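## Task

Scene 1: On the patch panel under the switch that has red port covers, take the lead out of port 17 (ports counted 1 to 24 starting at the left). Hang its cord in the nearest cable-manager ring on that port's left side; the plug itself may dangle. No other plug may be pulled, even a little outward. At the end, every other plug must still be latched in its port with the latch lever up, every lead must still sit in the manager rings it passes through, and no lead may be sharply kinked or wrapped around another.

## Robot and tools

Robot: two 6-joint arms, left_arm and right_arm, each with a two-finger gripper and a wrist camera. Scene frame: origin on the floor at the centre of the robot's foot, +z up, +x forward from the robot, +y toward the robot's own left (left_arm side; image sides may differ). Arm bases: left_arm at (+0.030, +0.276, +1.252) m, right_arm at (+0.030, -0.276, +1.252) m. Furniture may be rotated relative to the robot; only the floor height is known.

Command row: every motion command uses rows of 14 numbers covering both arms, even when one arm stays still: left_arm waist, shoulder, elbow, wrist pitch, wrist yaw, wrist roll, opening, then the same seven for right_arm. Joint numbers are absolute target angles in radians (not offsets), the same scale the Joint positions line prints. Stated ranges per arm: waist -2.880 to 2.880, shoulder 0.000 to 3.142, elbow 0.000 to 3.019, wrist pitch -1.693 to 1.571, wrist yaw -1.571 to 1.571, wrist roll -2.094 to 2.094. True ends can differ by up to 0.085 rad; a target more than 0.085 rad beyond a stated end (and further out than the current angle) gets the call refused; one beyond the real end is clipped and the result reports "joint sent to its limit". Opening is on a -1 (closed) to +1 (fully open, 0.094 m pad gap) scale. To keep an arm or gripper unchanged, resend its current Joint targets and its current opening command; a 0 opening is a real command.

execute_actions(actions, cameras): actions is a list of actions; each action is a table of up to 15 rows, one row per 1/30 s control step; a short table repeats its final row to fill 15 steps (0.5 s). An empty list just returns state and images.

move(target, speed, blend, opening_speed, blocking, cameras): target is one 14-number row or a list of up to 15 rows differing only in joint angles (shared 10 s budget). All joints interpolate together in joint space, so grippers trace curves and nothing is avoided automatically. speed is the peak rad/s of the joint with farthest to travel, 0.01 to 2, default 0.5 (one value or one per target). blend (rad) rounds corners of a list. opening_speed (0.2 or more, scale units per second) ramps the fingers; otherwise they are commanded at once. blocking=false returns after about 0.5 s while motion continues; execute_actions is then refused until wait or stop, and a new move replaces the running one. The result adds a move: line: done, off_target (resting with a joint over 0.035 rad from target), moving, held, or fault, plus limits=held and each off-target arm's worst joint and error.

wait(seconds 0 to 10): lets time pass with commands held; a running move continues. stop(): brakes the running move. zoom_image(camera, region [x0,y0,x1,y1] pixels, max 504x504): enlarges part of the latest image of cam_head_left, cam_head_right, cam_left_wrist or cam_right_wrist (each 672x504). read_manual: licence texts only. finished_scene(scene): call once to trigger a check, then again in a later reply to end the scene for good; it reports success.

Motion limits: each step's joint target is kept within a lead of the measured angle (waist 0.264, shoulder 0.32, elbow 0.276, wrist pitch 0.33, wrist yaw 0.701, wrist roll 1.97 rad), and targets that would put a gripper over 110 mm from where it is are scaled back, so big jumps take several actions. Small changes may not start moving. Drives have backlash and weak wrists. Simulated time keeps running while you think.

Results: end_effector_position (m) and end_effector_quat_wxyz in the scene frame, at the point between the finger pads about 1 cm behind the tips; fingers point along gripper +z and close along its y. Readings can be off, more at long reach. Joint positions / Joint velocities: per arm, six joints then pad gap (m). Joint targets: what the joints are currently driven toward. Tool commands: present opening commands. grip_measured: finger opening on the command scale; reads slightly wide when empty and narrower than a squeezed part. Joint torques: six per arm, include gravity, have offset and noise, positive toward larger angle; joints 3 and 4 wrap at ±28 N m. "joint command not followed" means the clearance check altered targets; it does not keep the two grippers apart.

Gripping: commanding just under the touch reading gives a light grip; about 0.11 below it reaches full force (50 to 62 N per pad). Open well above grip_measured to release.

Avoid: pulling or nudging any plug other than the target, knocking items off the work area or to the floor, fast contacts and deep presses (force grows with speed and with how far the target lies past contact), arm-to-arm collisions (can end the scene as failed), and any arm stop. Motor heat builds from holding loads, outstretched poses or pushing against obstacles; MOTOR HOT appears at 85 °C and at 100 °C the arm goes limp for 30 to 60 s.

Each tool is called after "Request:" by a JSON object that holds its "api" and its "payload".

## Session

Request:
{"api": "execute_actions", "payload": {"actions": []}}

Scene clock: 0.00 s.
left_arm: end_effector_position=(+0.5416, +0.1008, +0.9054) grip_measured=+1.000 end_effector_quat_wxyz=(+0.298, -0.302, +0.899, +0.111) | right_arm: end_effector_position=(+0.4690, -0.1482, +1.1823) grip_measured=+1.000 end_effector_quat_wxyz=(+0.020, +0.876, -0.452, -0.166)
Joint positions: left_arm=[-2.286 2.309 1.157 0.381 -0.823 -0.781 0.094] | right_arm=[2.166 1.534 1.1 -1.024 0.047 -1.885 0.094]
Joint velocities: left_arm=[-0.005 0.005 0.002 0.007 -0.037 -0.037 0] | right_arm=[-0.005 0.015 -0.002 -0.017 -0.022 0.022 0]
Joint torques (N m): no reading
Heat: left arm: hottest shoulder 33 °C; right arm: hottest shoulder 33 °C.
Joint targets: left_arm=[-2.288 2.302 1.161 0.385 -0.824 -0.781] | right_arm=[2.166 1.535 1.116 -1.025 0.047 -1.884]
Tool commands: left_gripper/opening=+1.0 right_gripper/opening=+1.0

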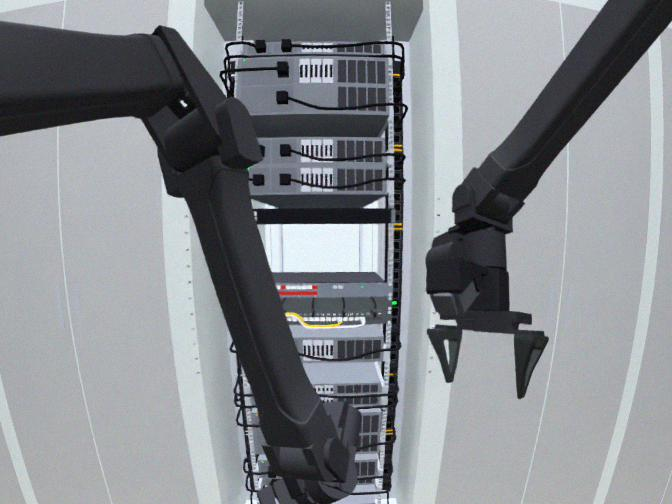

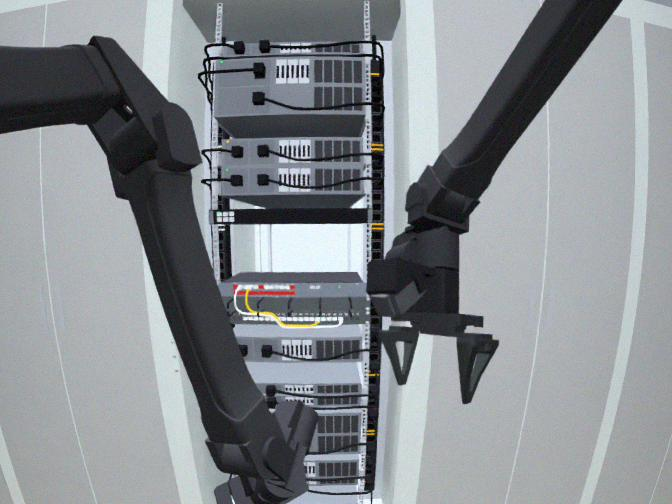

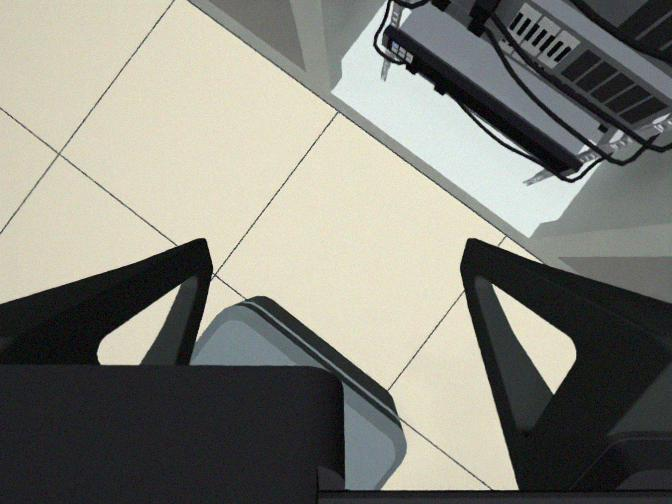

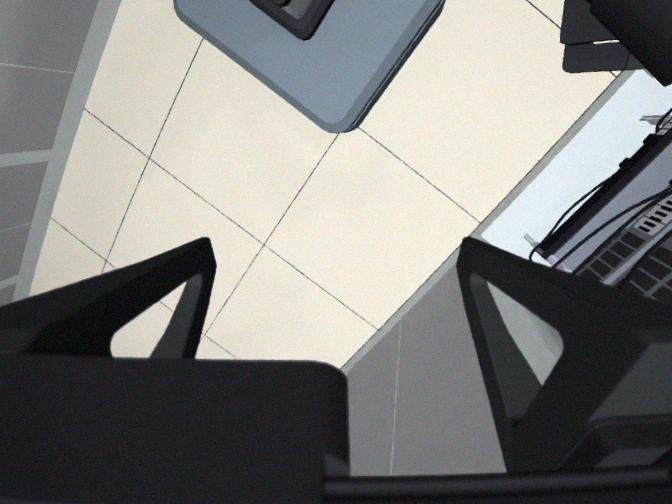

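Request:
{"api": "zoom_image", "payload": {"camera": "cam_head_right", "region": [205, 265, 385, 345]}}

Request:
{"api": "zoom_image", "payload": {"camera": "cam_head_left", "region": [265, 265, 405, 345]}}

Request:
{"api": "zoom_image", "payload": {"camera": "cam_head_right", "region": [225, 280, 305, 335]}}

Request:
{"api": "zoom_image", "payload": {"camera": "cam_head_right", "region": [285, 280, 365, 335]}}

Scaled by 2.800 from the camera's 672x504 image, which has a finer 960x720 frame.

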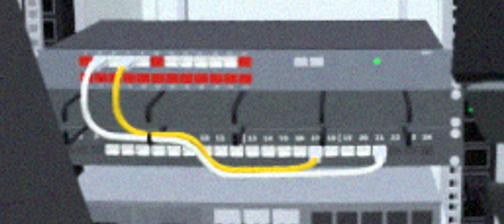

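Scaled by 3.600 from the camera's 672x504 image, which has a finer 960x720 frame.

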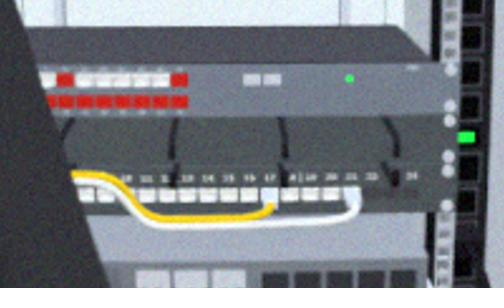

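Scaled by 6.300 from the camera's 672x504 image, which has a finer 960x720 frame.

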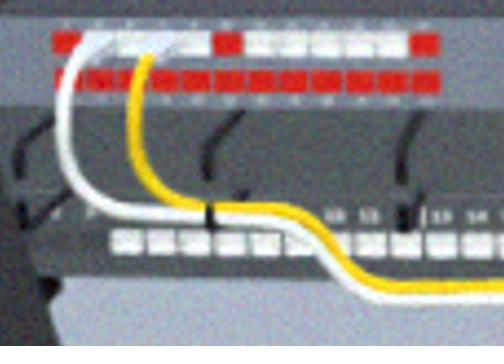

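Scaled by 6.300 from the camera's 672x504 image, which has a finer 960x720 frame.

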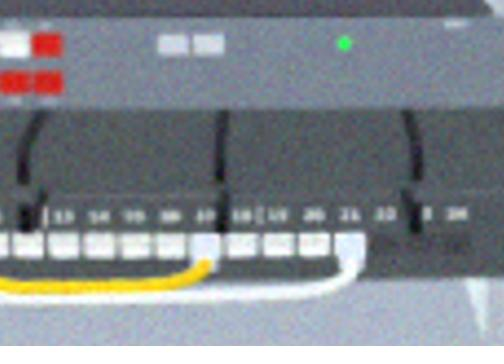

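Request:
{"api": "move", "payload": {"target": [-1.8,1.534,1.1,-1.024,0,0.8,0.5,2.166,1.534,1.1,-1.024,0.047,-1.885,0.5], "cameras": ["cam_head_left","cam_head_right"]}}

Request:
{"api": "move", "payload": {"target": [-1.8,1.534,1.1,-1.024,0,0.8,0.5,2.204,2.674,1.02,1.55,0.378,0,0.5]}}

Scene clock: 126.53 s.
left_arm: end_effector_position=(+0.4881, +0.2950, +1.1476) grip_measured=+0.503 end_effector_quat_wxyz=(-0.123, +0.353, +0.921, -0.107) | right_arm: end_effector_position=(+0.4690, -0.1482, +1.1823) grip_measured=+0.502 end_effector_quat_wxyz=(+0.020, +0.876, -0.452, -0.166)
Joint positions: left_arm=[-1.815 1.552 1.106 -0.995 -0.01 0.776 0.071] | right_arm=[2.166 1.534 1.1 -1.024 0.047 -1.885 0.071]
Joint velocities: left_arm=[-0.005 -0.005 0.002 0.002 -0.007 -0.022 0] | right_arm=[-0.005 0.005 -0.007 0.007 0.007 -0.022 0]
Joint torques (N m): left_arm=[-0.5 -17.55 4.74 -0.7 0.26 -0.06] | right_arm=[2.67 -13.74 5.01 -0.05 -0.21 -0.02]
Heat: left arm: hottest shoulder 37 °C; right arm: hottest shoulder 35 °C.
Joint targets: left_arm=[-1.800 1.533 1.100 -1.012 -0.008 0.791] | right_arm=[2.166 1.534 1.100 -1.024 0.047 -1.885]
move: done
Images, in order (width x height): cam_head_left 672x504, cam_head_right 672x504.

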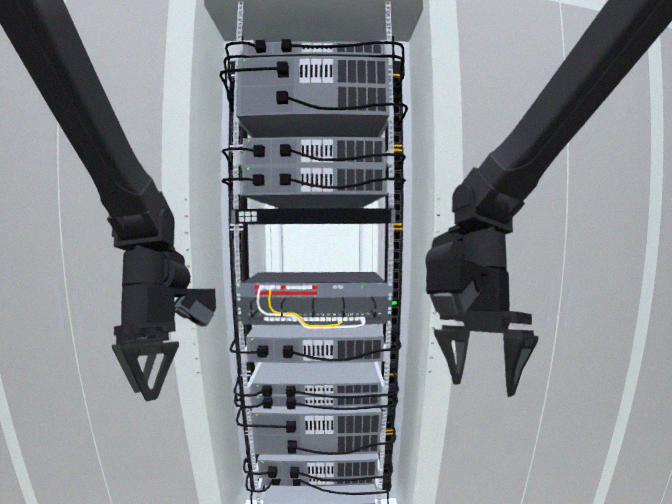

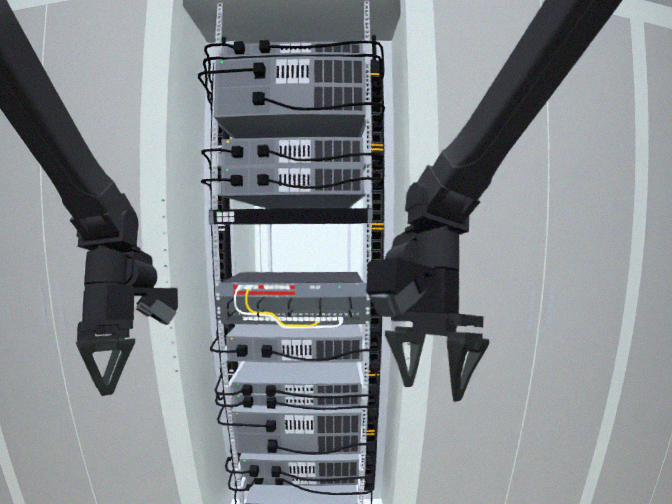

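Scene clock: 132.53 s.
left_arm: end_effector_position=(+0.4853, +0.2936, +1.1487) grip_measured=+0.503 end_effector_quat_wxyz=(-0.127, +0.357, +0.919, -0.113) | right_arm: end_effector_position=(+0.5046, -0.1028, +0.8767) grip_measured=+0.502 end_effector_quat_wxyz=(-0.497, -0.029, -0.867, -0.014)
Joint positions: left_arm=[-1.815 1.552 1.106 -1.007 -0.003 0.785 0.071] | right_arm=[2.187 2.658 1.047 1.515 0.375 -0.024 0.071]
Joint velocities: left_arm=[-0.005 -0.005 0.002 -0.002 -0.022 0.007 0] | right_arm=[0.005 -0.005 0.012 -0.002 -0.022 -0.007 0]
Joint torques (N m): left_arm=[-0.32 -17.26 4.67 -0.76 0.26 -0.03] | right_arm=[4.19 -11.05 -2.95 3.11 0.1 0.11]
Heat: left arm: hottest shoulder 37 °C; right arm: hottest shoulder 35 °C.
Joint targets: left_arm=[-1.800 1.534 1.100 -1.024 0.000 0.800] | right_arm=[2.204 2.674 1.032 1.537 0.378 -0.009]
move: done

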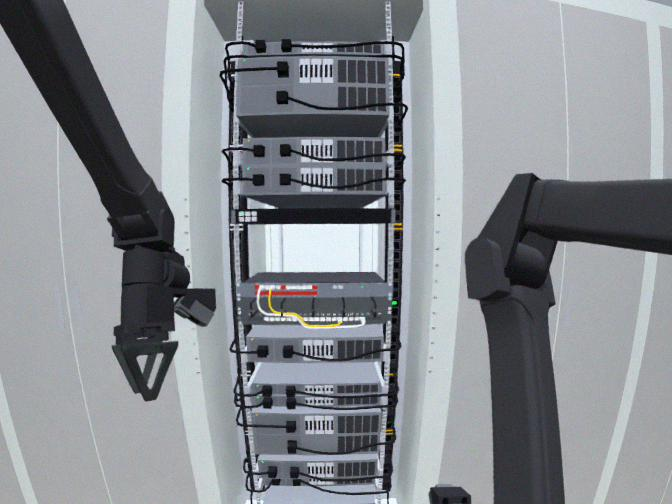

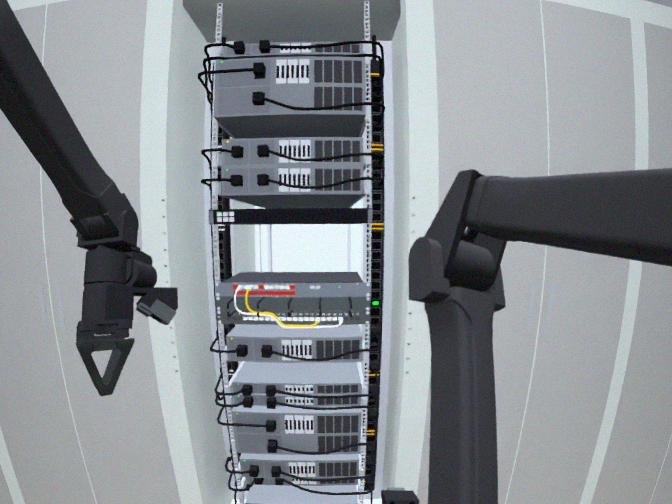

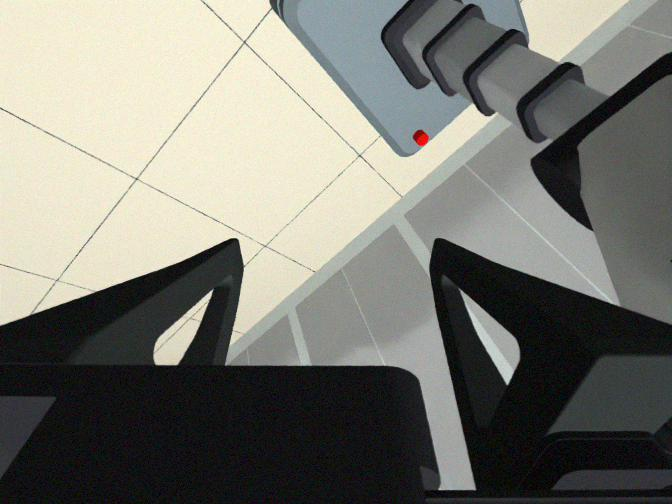

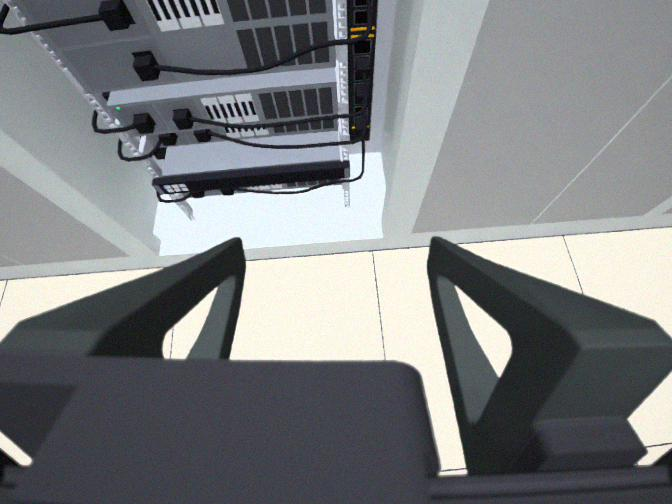

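Request:
{"api": "move", "payload": {"target": [-1.8,1.534,1.1,-1.024,0,0.8,0.5,2.289,2.505,1.107,1.571,0.367,1.571,0.5]}}

Scene clock: 162.60 s.
left_arm: end_effector_position=(+0.4853, +0.2936, +1.1487) grip_measured=+0.503 end_effector_quat_wxyz=(-0.126, +0.358, +0.918, -0.113) | right_arm: end_effector_position=(+0.5802, -0.0428, +0.9608) grip_measured=+0.502 end_effector_quat_wxyz=(+0.357, +0.609, +0.540, +0.458)
Joint positions: left_arm=[-1.815 1.552 1.106 -1.007 -0.003 0.787 0.071] | right_arm=[2.272 2.522 1.1 1.527 0.371 1.565 0.071]
Joint velocities: left_arm=[-0.005 -0.005 0.012 -0.007 0.022 -0.11 0.001] | right_arm=[0.005 -0.015 -0.002 0.002 -0.022 0.007 0]
Joint torques (N m): left_arm=[-0.15 -17.9 4.7 -0.77 0.24 -0.01] | right_arm=[5.42 -15.74 -0.08 3.1 -0.16 0.06]
Heat: left arm: hottest shoulder 38 °C; right arm: hottest shoulder 35 °C.
Joint targets: left_arm=[-1.800 1.534 1.100 -1.024 0.000 0.801] | right_arm=[2.288 2.504 1.107 1.549 0.368 1.581]
joint sent to its limit (right arm) — joint 4 (wrist pitch), upper limit.
move: off_target (right_arm); right_arm: the wrist pitch is farthest, 0.044 rad from its target

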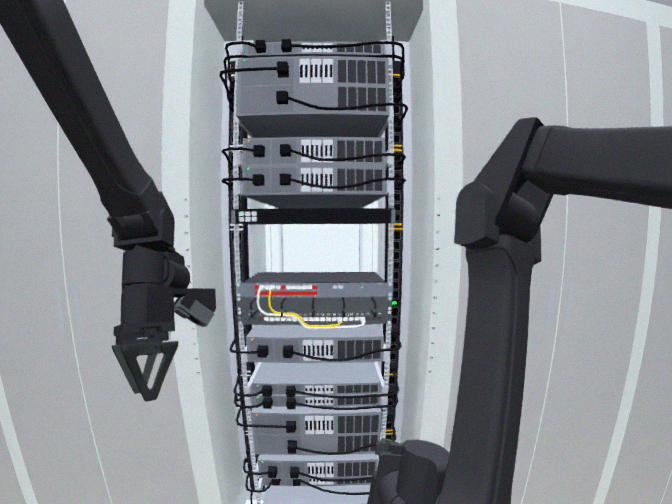

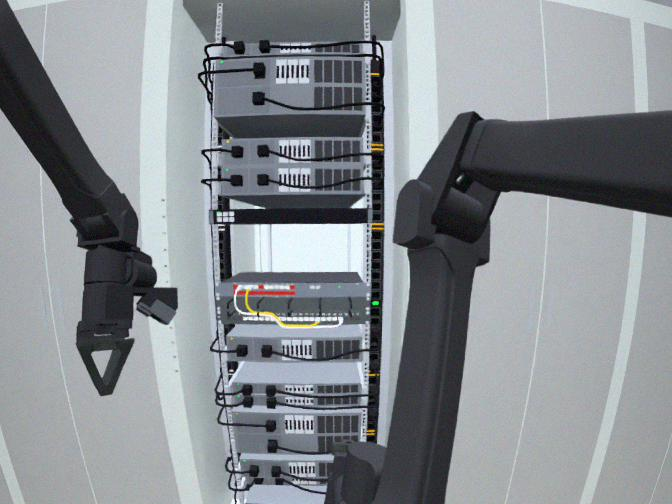

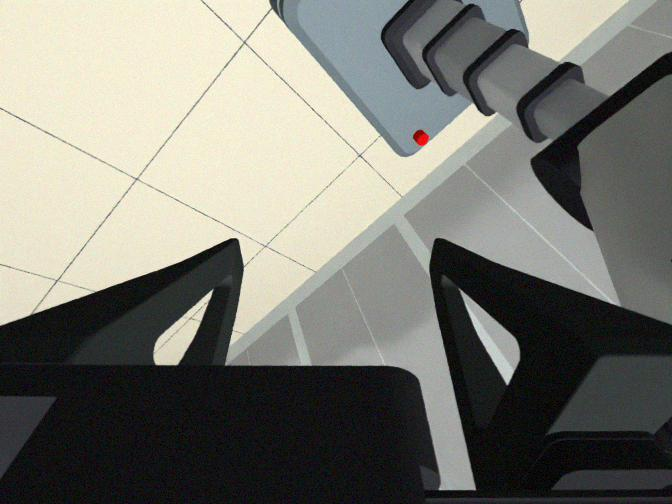

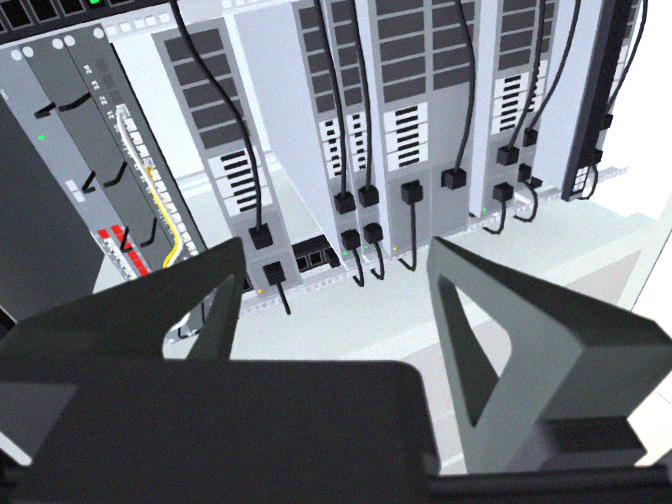

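Request:
{"api": "zoom_image", "payload": {"camera": "cam_right_wrist", "region": [20, 60, 270, 340]}}

Scaled by 1.800 from the camera's 672x504 image, which has a finer 960x720 frame.

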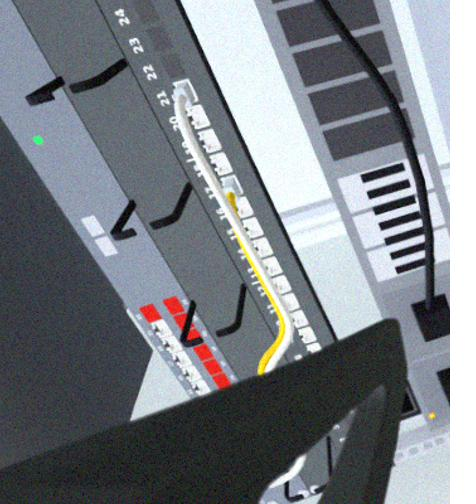

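Request:
{"api": "move", "payload": {"target": [-1.8,1.534,1.1,-1.024,0,0.8,0.5,2.294,2.175,0.818,1.455,0.456,1.571,0.5], "cameras": ["cam_head_left","cam_right_wrist"]}}

Request:
{"api": "zoom_image", "payload": {"camera": "cam_right_wrist", "region": [100, 0, 420, 320]}}

Scene clock: 193.37 s.
left_arm: end_effector_position=(+0.4853, +0.2936, +1.1487) grip_measured=+0.503 end_effector_quat_wxyz=(-0.126, +0.358, +0.918, -0.113) | right_arm: end_effector_position=(+0.5767, -0.0896, +1.0721) grip_measured=+0.502 end_effector_quat_wxyz=(+0.374, +0.627, +0.530, +0.431)
Joint positions: left_arm=[-1.815 1.552 1.106 -1.007 -0.003 0.787 0.071] | right_arm=[2.278 2.189 0.814 1.469 0.452 1.567 0.071]
Joint velocities: left_arm=[-0.005 -0.015 -0.002 -0.022 -0.007 -0.022 -0.001] | right_arm=[-0.005 -0.005 0.002 -0.007 0.022 -0.007 0]
Joint torques (N m): left_arm=[0.03 -17.26 4.63 -0.7 0.3 -0.04] | right_arm=[4.25 -14.51 -0.58 1.58 0.07 -0.1]
Heat: left arm: hottest shoulder 39 °C; right arm: hottest shoulder 37 °C.
Joint targets: left_arm=[-1.800 1.534 1.100 -1.024 0.000 0.800] | right_arm=[2.295 2.176 0.806 1.454 0.455 1.571]
move: done
Images, in order (width x height): cam_head_left 672x504, cam_right_wrist 672x504.

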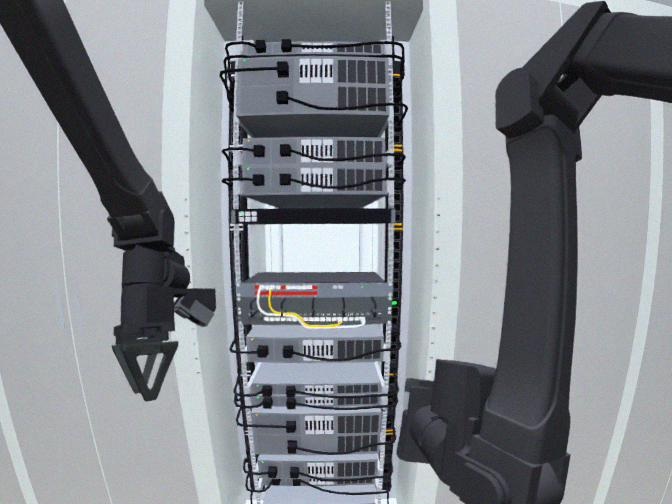

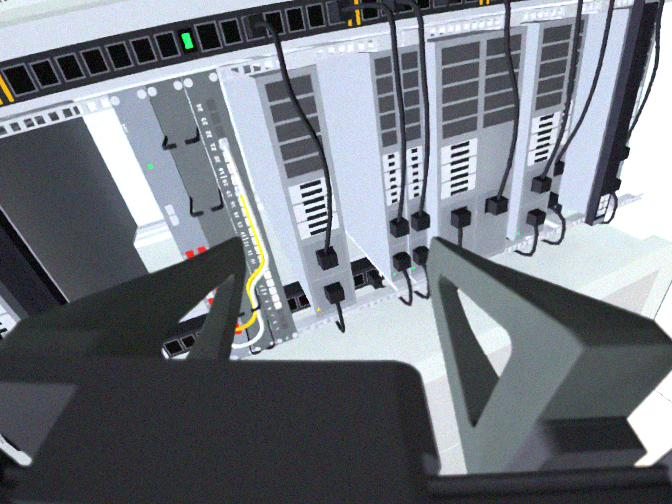

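Scaled by 1.575 from the camera's 672x504 image, which has a finer 960x720 frame.

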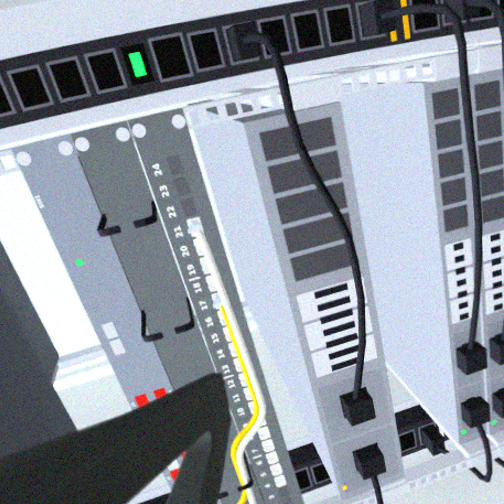

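Request:
{"api": "move", "payload": {"target": [-1.8,1.534,1.1,-1.024,0,0.8,0.5,2.128,2.301,1.588,0.983,0.26,1.571,-0.5], "cameras": ["cam_head_left","cam_head_right","cam_right_wrist"]}}

Request:
{"api": "zoom_image", "payload": {"camera": "cam_right_wrist", "region": [100, 0, 420, 320]}}

Scene clock: 241.63 s.
left_arm: end_effector_position=(+0.4853, +0.2936, +1.1487) grip_measured=+0.503 end_effector_quat_wxyz=(-0.126, +0.358, +0.918, -0.113) | right_arm: end_effector_position=(+0.8535, -0.0838, +1.1016) grip_measured=-0.498 end_effector_quat_wxyz=(+0.406, +0.590, +0.486, +0.501)
Joint positions: left_arm=[-1.815 1.552 1.106 -1.007 -0.003 0.787 0.071] | right_arm=[2.141 2.275 1.554 0.998 0.263 1.567 0.024]
Joint velocities: left_arm=[-0.005 -0.005 0.017 -0.002 0.051 -0.037 -0.001] | right_arm=[-0.005 -0.015 -0.012 -0.017 0.066 -0.007 -0.001]
Joint torques (N m): left_arm=[-0.26 -17.38 4.63 -0.7 0.24 -0.03] | right_arm=[2.84 -18.02 7.23 1.66 -0.17 -0.11]
Heat: left arm: hottest shoulder 39 °C; right arm: hottest shoulder 35 °C.
Joint targets: left_arm=[-1.800 1.534 1.100 -1.024 0.000 0.800] | right_arm=[2.128 2.301 1.588 0.983 0.261 1.571]
move: done
Images, in order (width x height): cam_head_left 672x504, cam_head_right 672x504, cam_right_wrist 672x504.

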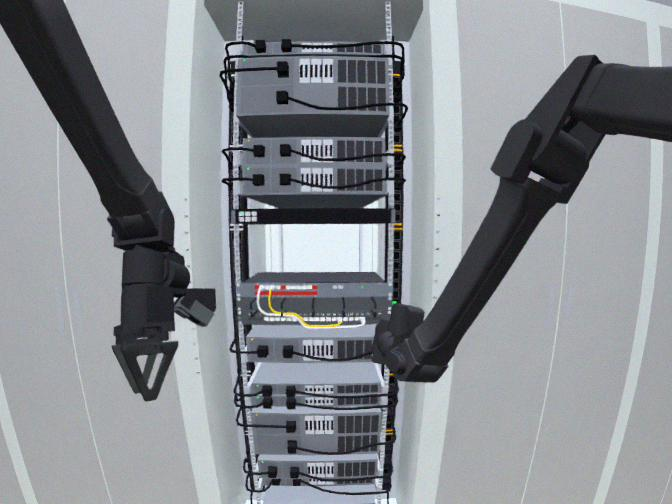

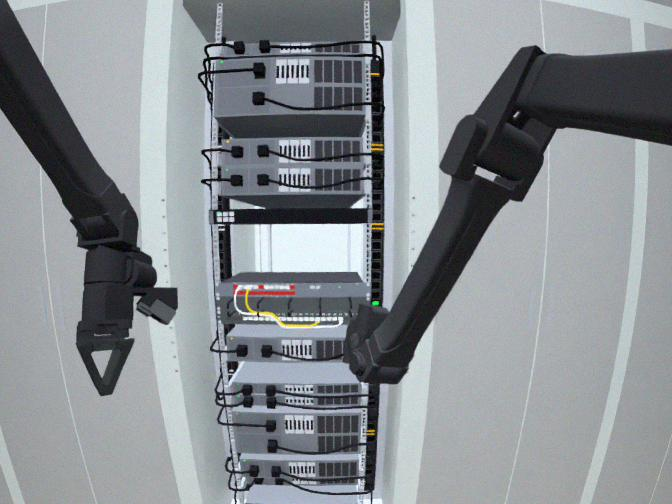

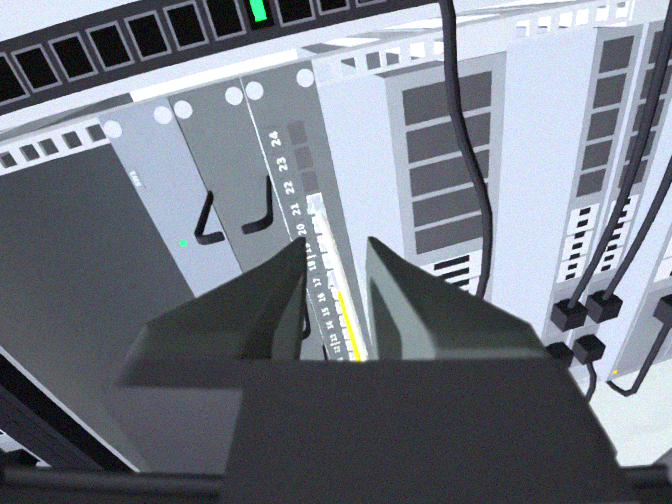

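Scaled by 1.575 from the camera's 672x504 image, which has a finer 960x720 frame.

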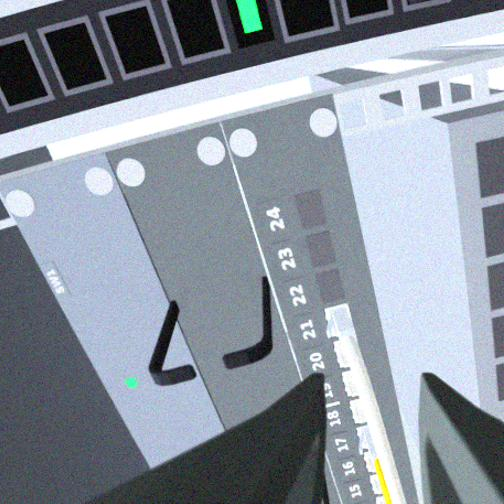

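Request:
{"api": "move", "payload": {"target": [-1.8,1.534,1.1,-1.024,0,0.8,0.5,2.334,2.446,1.752,1.095,0.79,1.571,-0.9], "cameras": ["cam_head_left","cam_right_wrist"]}}

Request:
{"api": "zoom_image", "payload": {"camera": "cam_right_wrist", "region": [150, 0, 470, 320]}}

Scene clock: 264.07 s.
left_arm: end_effector_position=(+0.4853, +0.2936, +1.1487) grip_measured=+0.503 end_effector_quat_wxyz=(-0.126, +0.358, +0.918, -0.113) | right_arm: end_effector_position=(+0.8163, -0.0100, +1.0867) grip_measured=-0.898 end_effector_quat_wxyz=(+0.473, +0.680, +0.369, +0.421)
Joint positions: left_arm=[-1.815 1.552 1.106 -1.007 -0.003 0.787 0.071] | right_arm=[2.324 2.42 1.712 1.073 0.786 1.567 0.005]
Joint velocities: left_arm=[0.015 -0.005 -0.002 0.002 -0.007 -0.066 0.001] | right_arm=[-0.015 0.005 -0.002 -0.002 -0.022 -0.066 -0.001]
Joint torques (N m): left_arm=[-0.5 -17.32 4.74 -0.69 0.25 -0.04] | right_arm=[6.01 -18.61 7.9 2.77 0.02 -0.08]
Heat: left arm: hottest shoulder 39 °C; right arm: hottest shoulder 35 °C.
Joint targets: left_arm=[-1.800 1.534 1.100 -1.024 0.000 0.800] | right_arm=[2.333 2.446 1.751 1.094 0.789 1.571]
move: off_target (right_arm); right_arm: the elbow is farthest, 0.040 rad from its target
Images, in order (width x height): cam_head_left 672x504, cam_right_wrist 672x504.

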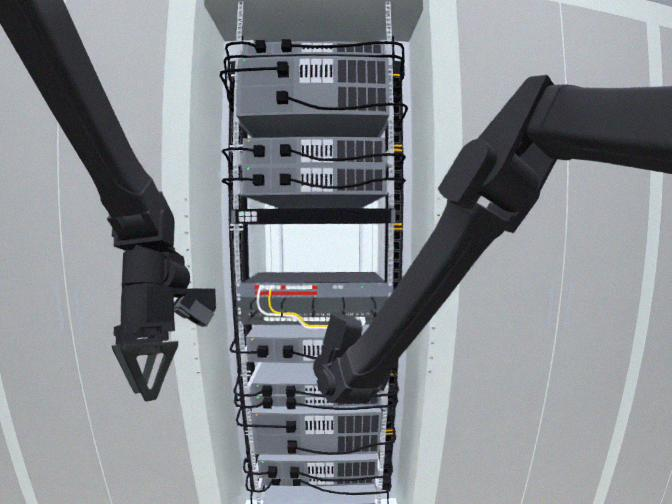

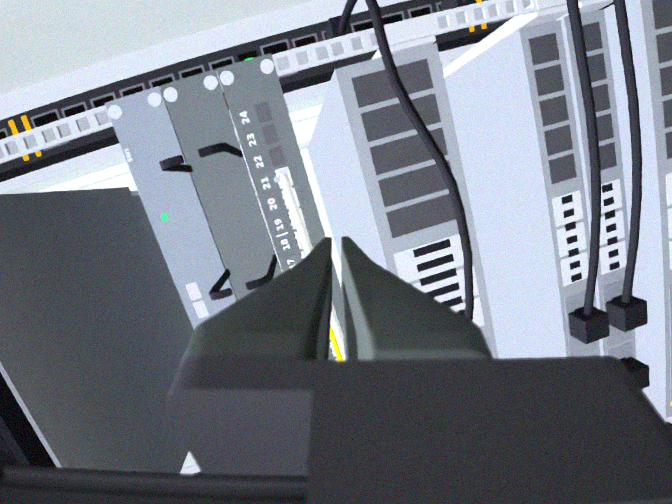

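Scaled by 1.575 from the camera's 672x504 image, which has a finer 960x720 frame.

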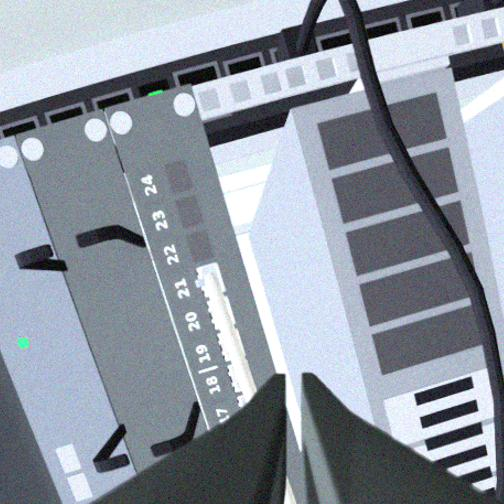

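Request:
{"api": "move", "payload": {"target": [-1.8,1.534,1.1,-1.024,0,0.8,0.5,2.331,2.328,1.543,1.261,0.404,-0.335,-0.9], "cameras": ["cam_head_left","cam_right_wrist"]}}

Request:
{"api": "zoom_image", "payload": {"camera": "cam_right_wrist", "region": [150, 60, 400, 310]}}

Scene clock: 291.67 s.
left_arm: end_effector_position=(+0.4853, +0.2936, +1.1487) grip_measured=+0.503 end_effector_quat_wxyz=(-0.126, +0.358, +0.918, -0.113) | right_arm: end_effector_position=(+0.7971, +0.0281, +1.1294) grip_measured=-0.898 end_effector_quat_wxyz=(+0.695, -0.002, +0.719, -0.001)
Joint positions: left_arm=[-1.815 1.552 1.106 -1.007 -0.003 0.787 0.071] | right_arm=[2.324 2.351 1.551 1.24 0.408 -0.321 0.005]
Joint velocities: left_arm=[-0.005 -0.005 -0.012 -0.002 -0.051 -0.051 0] | right_arm=[0.005 0.005 -0.017 -0.002 -0.022 0.022 0.001]
Joint torques (N m): left_arm=[-0.26 -17.55 4.7 -0.72 0.26 -0.05] | right_arm=[6.12 -22.07 4.1 3.28 -0.29 -0.22]
Heat: left arm: hottest shoulder 39 °C; right arm: hottest shoulder 37 °C.
Joint targets: left_arm=[-1.800 1.534 1.100 -1.024 0.000 0.800] | right_arm=[2.331 2.328 1.544 1.262 0.404 -0.336]
move: done
Images, in order (width x height): cam_head_left 672x504, cam_right_wrist 672x504.

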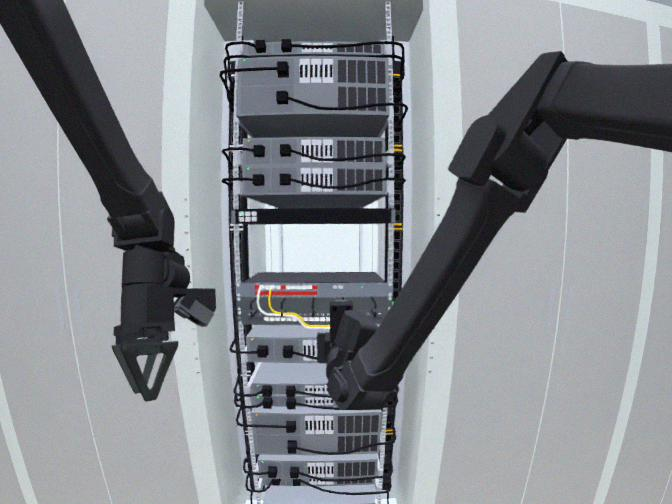

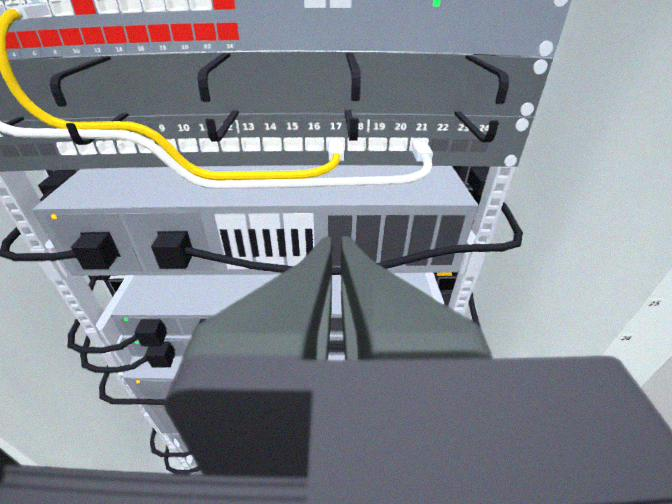

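Scaled by 2.016 from the camera's 672x504 image, which has a finer 960x720 frame.

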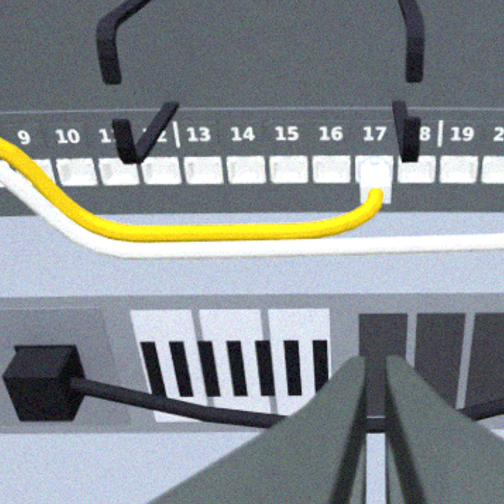

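Request:
{"api": "move", "payload": {"target": [-1.8,1.534,1.1,-1.024,0,0.8,0.5,2.283,2.523,1.931,1.059,0.361,-0.311,-0.9], "cameras": ["cam_head_left","cam_right_wrist"]}}

Request:
{"api": "zoom_image", "payload": {"camera": "cam_right_wrist", "region": [250, 20, 450, 220]}}

Request:
{"api": "zoom_image", "payload": {"camera": "cam_right_wrist", "region": [100, 20, 350, 270]}}

Scene clock: 443.33 s.
left_arm: end_effector_position=(+0.4853, +0.2936, +1.1487) grip_measured=+0.503 end_effector_quat_wxyz=(-0.126, +0.358, +0.918, -0.113) | right_arm: end_effector_position=(+0.8692, +0.0478, +1.1109) grip_measured=-0.898 end_effector_quat_wxyz=(+0.705, -0.006, +0.709, +0.002)
Joint positions: left_arm=[-1.815 1.552 1.106 -1.007 -0.003 0.787 0.071] | right_arm=[2.298 2.5 1.889 1.073 0.365 -0.321 0.005]
Joint velocities: left_arm=[-0.005 -0.005 0.002 -0.022 0.022 -0.066 0] | right_arm=[-0.005 -0.005 -0.002 -0.012 -0.051 0.022 0]
Joint torques (N m): left_arm=[-0.03 -17.2 4.71 -0.81 0.29 -0.05] | right_arm=[4.84 -20.25 8.8 1.66 -0.32 0.13]
Heat: left arm: hottest shoulder 40 °C; right arm: hottest shoulder 42 °C.
Joint targets: left_arm=[-1.800 1.534 1.100 -1.024 0.000 0.800] | right_arm=[2.283 2.523 1.931 1.058 0.362 -0.310]
move: off_target (right_arm); right_arm: the elbow is farthest, 0.042 rad from its target
Images, in order (width x height): cam_head_left 672x504, cam_right_wrist 672x504.

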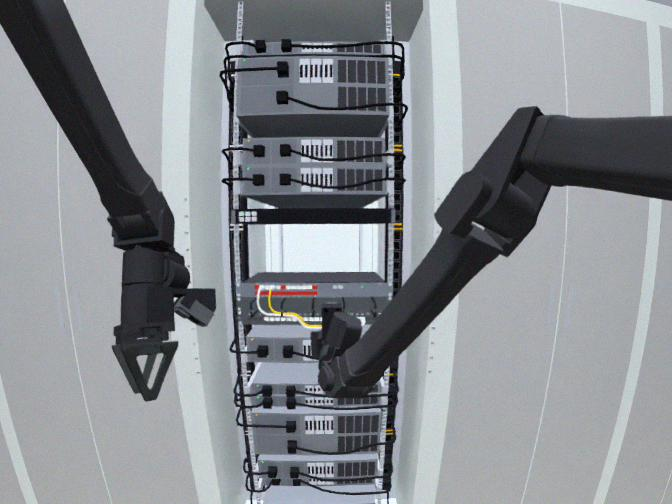

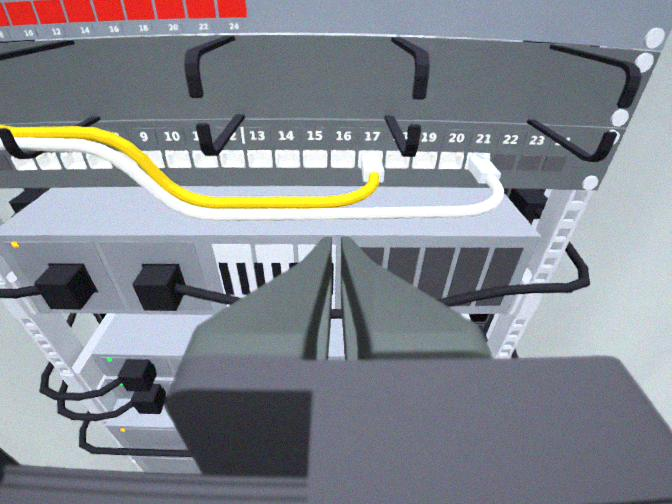

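Scaled by 2.520 from the camera's 672x504 image, which has a finer 960x720 frame.

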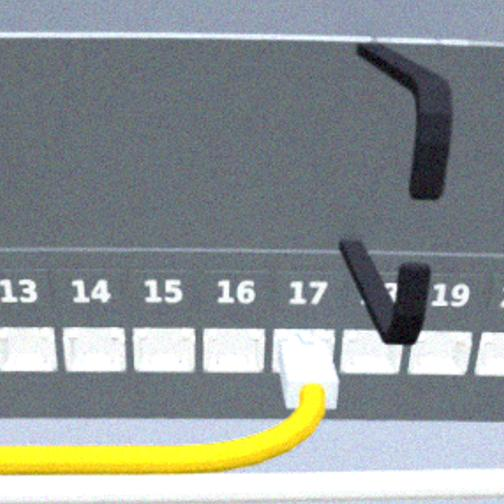

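Scaled by 2.016 from the camera's 672x504 image, which has a finer 960x720 frame.

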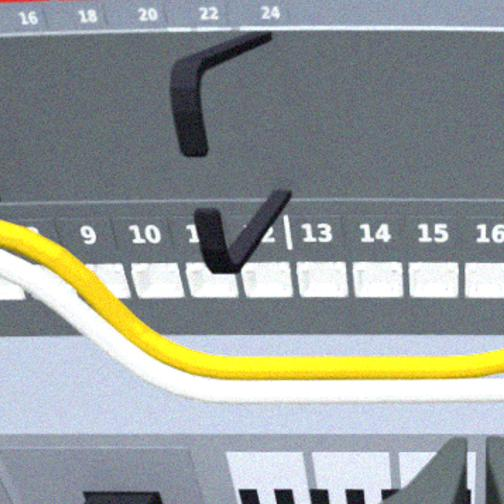

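Request:
{"api": "move", "payload": {"target": [-1.8,1.534,1.1,-1.024,0,0.8,0.5,2.182,2.59,1.965,1.172,0.076,1.316,-0.4], "cameras": ["cam_head_left","cam_right_wrist"]}}

Request:
{"api": "zoom_image", "payload": {"camera": "cam_right_wrist", "region": [200, 80, 480, 360]}}

Scene clock: 577.53 s.
left_arm: end_effector_position=(+0.4853, +0.2936, +1.1487) grip_measured=+0.503 end_effector_quat_wxyz=(-0.126, +0.358, +0.918, -0.113) | right_arm: end_effector_position=(+0.8791, +0.0163, +1.0858) grip_measured=-0.402 end_effector_quat_wxyz=(+0.474, +0.427, +0.513, +0.574)
Joint positions: left_arm=[-1.815 1.552 1.106 -1.007 -0.003 0.787 0.071] | right_arm=[2.201 2.562 1.923 1.149 0.079 1.3 0.028]
Joint velocities: left_arm=[-0.005 -0.005 0.002 -0.002 0.066 0.022 0] | right_arm=[-0.005 -0.005 -0.007 0.007 0.022 0.022 0.001]
Joint torques (N m): left_arm=[-0.15 -17.14 4.75 -0.7 0.3 -0.04] | right_arm=[4.37 -18.55 8.38 3.14 -0.33 0.04]
Heat: left arm: hottest shoulder 40 °C; right arm: hottest shoulder 40 °C.
Joint targets: left_arm=[-1.800 1.534 1.100 -1.024 0.000 0.800] | right_arm=[2.183 2.590 1.965 1.172 0.076 1.316]
move: off_target (right_arm); right_arm: the elbow is farthest, 0.042 rad from its target
Images, in order (width x height): cam_head_left 672x504, cam_right_wrist 672x504.

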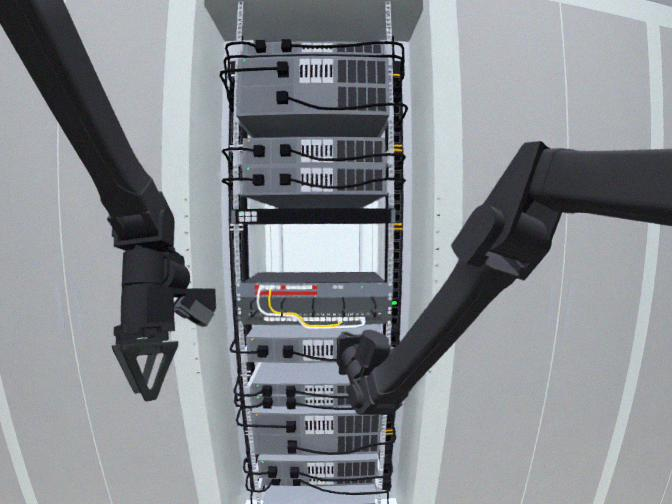

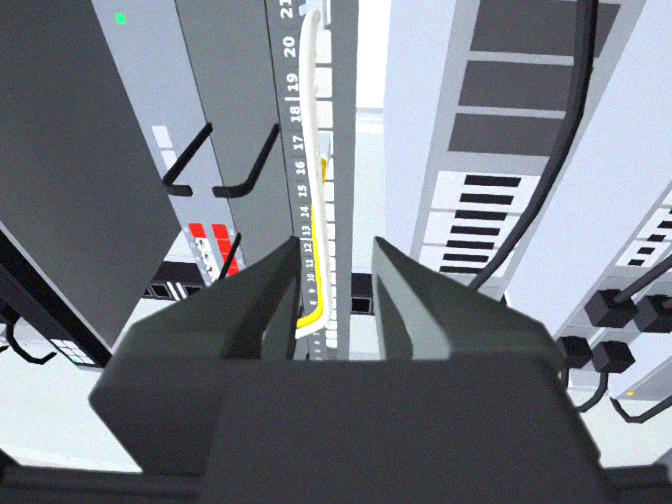

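Scaled by 1.800 from the camera's 672x504 image, which has a finer 960x720 frame.

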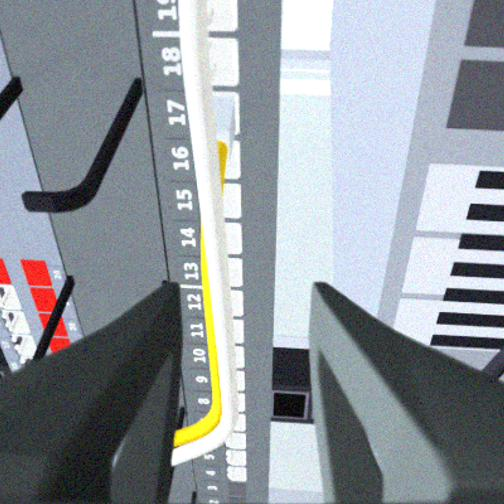

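Request:
{"api": "move", "payload": {"target": [-1.8,1.534,1.1,-1.024,0,0.8,0.5,1.9,1.534,1.1,-0.8,0.047,0.5,-0.4], "cameras": [], "speed": 0.8}}

Request:
{"api": "move", "payload": {"target": [-2.028,2.373,1.717,1.02,0.296,-1.354,-0.3,1.9,1.534,1.1,-0.8,0.047,0.5,-0.4], "cameras": ["cam_head_left","cam_head_right","cam_left_wrist"], "speed": 0.8}}

Request:
{"api": "zoom_image", "payload": {"camera": "cam_left_wrist", "region": [200, 40, 480, 320]}}

Scene clock: 700.87 s.
left_arm: end_effector_position=(+0.4853, +0.2936, +1.1487) grip_measured=+0.503 end_effector_quat_wxyz=(-0.126, +0.358, +0.918, -0.113) | right_arm: end_effector_position=(+0.5418, -0.2552, +1.1453) grip_measured=-0.402 end_effector_quat_wxyz=(-0.055, +0.236, +0.969, +0.036)
Joint positions: left_arm=[-1.815 1.552 1.106 -1.007 -0.003 0.787 0.071] | right_arm=[1.913 1.548 1.11 -0.788 0.049 0.515 0.028]
Joint velocities: left_arm=[-0.015 -0.005 -0.007 -0.017 -0.051 -0.066 -0.001] | right_arm=[0.005 -0.005 -0.017 -0.007 0.022 0.022 -0.001]
Joint torques (N m): left_arm=[-0.32 -17.32 4.68 -0.72 0.28 -0.07] | right_arm=[0.67 -15.33 4.51 -0.03 -0.07 -0.19]
Heat: left arm: hottest shoulder 41 °C; right arm: hottest shoulder 41 °C.
Joint targets: left_arm=[-1.800 1.534 1.100 -1.024 0.000 0.800] | right_arm=[1.900 1.533 1.100 -0.799 0.046 0.500]
move: done
No camera images: "cameras" was empty.

Scene clock: 722.97 s.
left_arm: end_effector_position=(+0.8754, +0.0907, +1.0773) grip_measured=-0.297 end_effector_quat_wxyz=(-0.376, +0.387, -0.616, +0.574) | right_arm: end_effector_position=(+0.5418, -0.2552, +1.1453) grip_measured=-0.402 end_effector_quat_wxyz=(-0.055, +0.236, +0.970, +0.036)
Joint positions: left_arm=[-2.011 2.362 1.68 0.98 0.293 -1.338 0.033] | right_arm=[1.913 1.548 1.11 -0.788 0.049 0.513 0.028]
Joint velocities: left_arm=[-0.015 -0.005 -0.017 -0.002 -0.037 -0.081 0.001] | right_arm=[0.005 -0.005 0.002 -0.017 -0.037 -0.066 0]
Joint torques (N m): left_arm=[-6.12 -22.48 8.85 2.92 0.24 -0.24] | right_arm=[0.38 -15.62 4.53 -0.12 -0.11 -0.21]
Heat: left arm: hottest shoulder 41 °C; right arm: hottest shoulder 39 °C.
Joint targets: left_arm=[-2.028 2.373 1.718 1.009 0.296 -1.353] | right_arm=[1.900 1.534 1.100 -0.800 0.047 0.500]
move: off_target (left_arm); left_arm: the wrist pitch is farthest, 0.040 rad from its target
Images, in order (width x height): cam_head_left 672x504, cam_head_right 672x504, cam_left_wrist 672x504.

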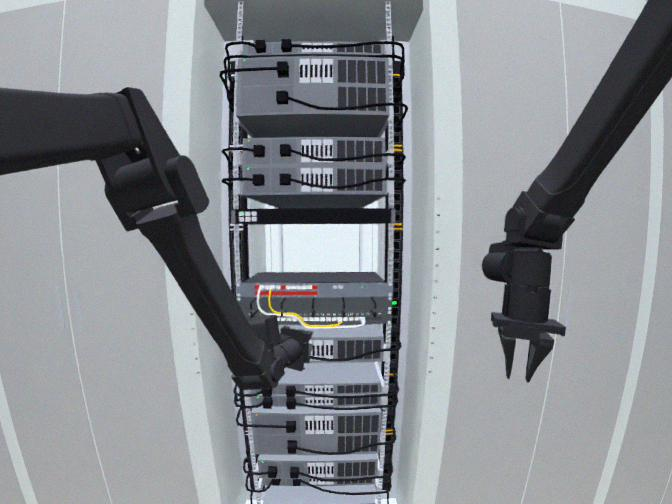

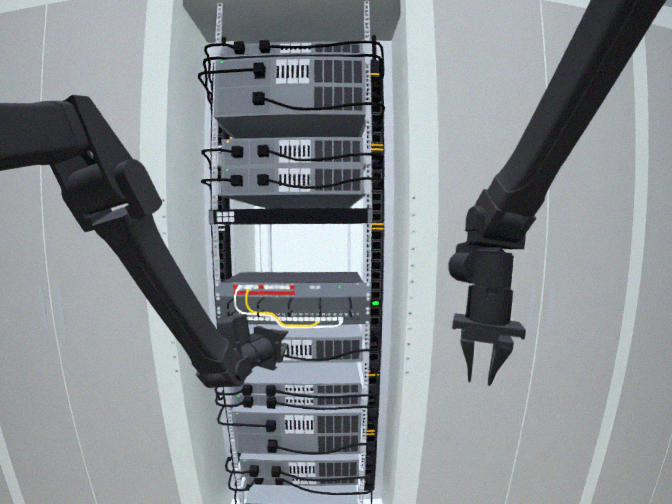

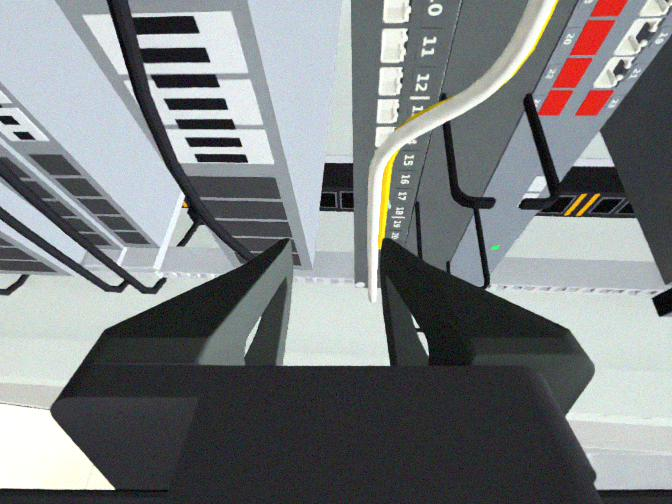

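Scaled by 1.800 from the camera's 672x504 image, which has a finer 960x720 frame.

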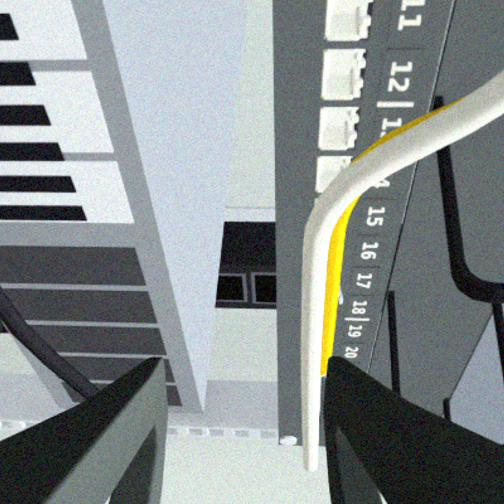

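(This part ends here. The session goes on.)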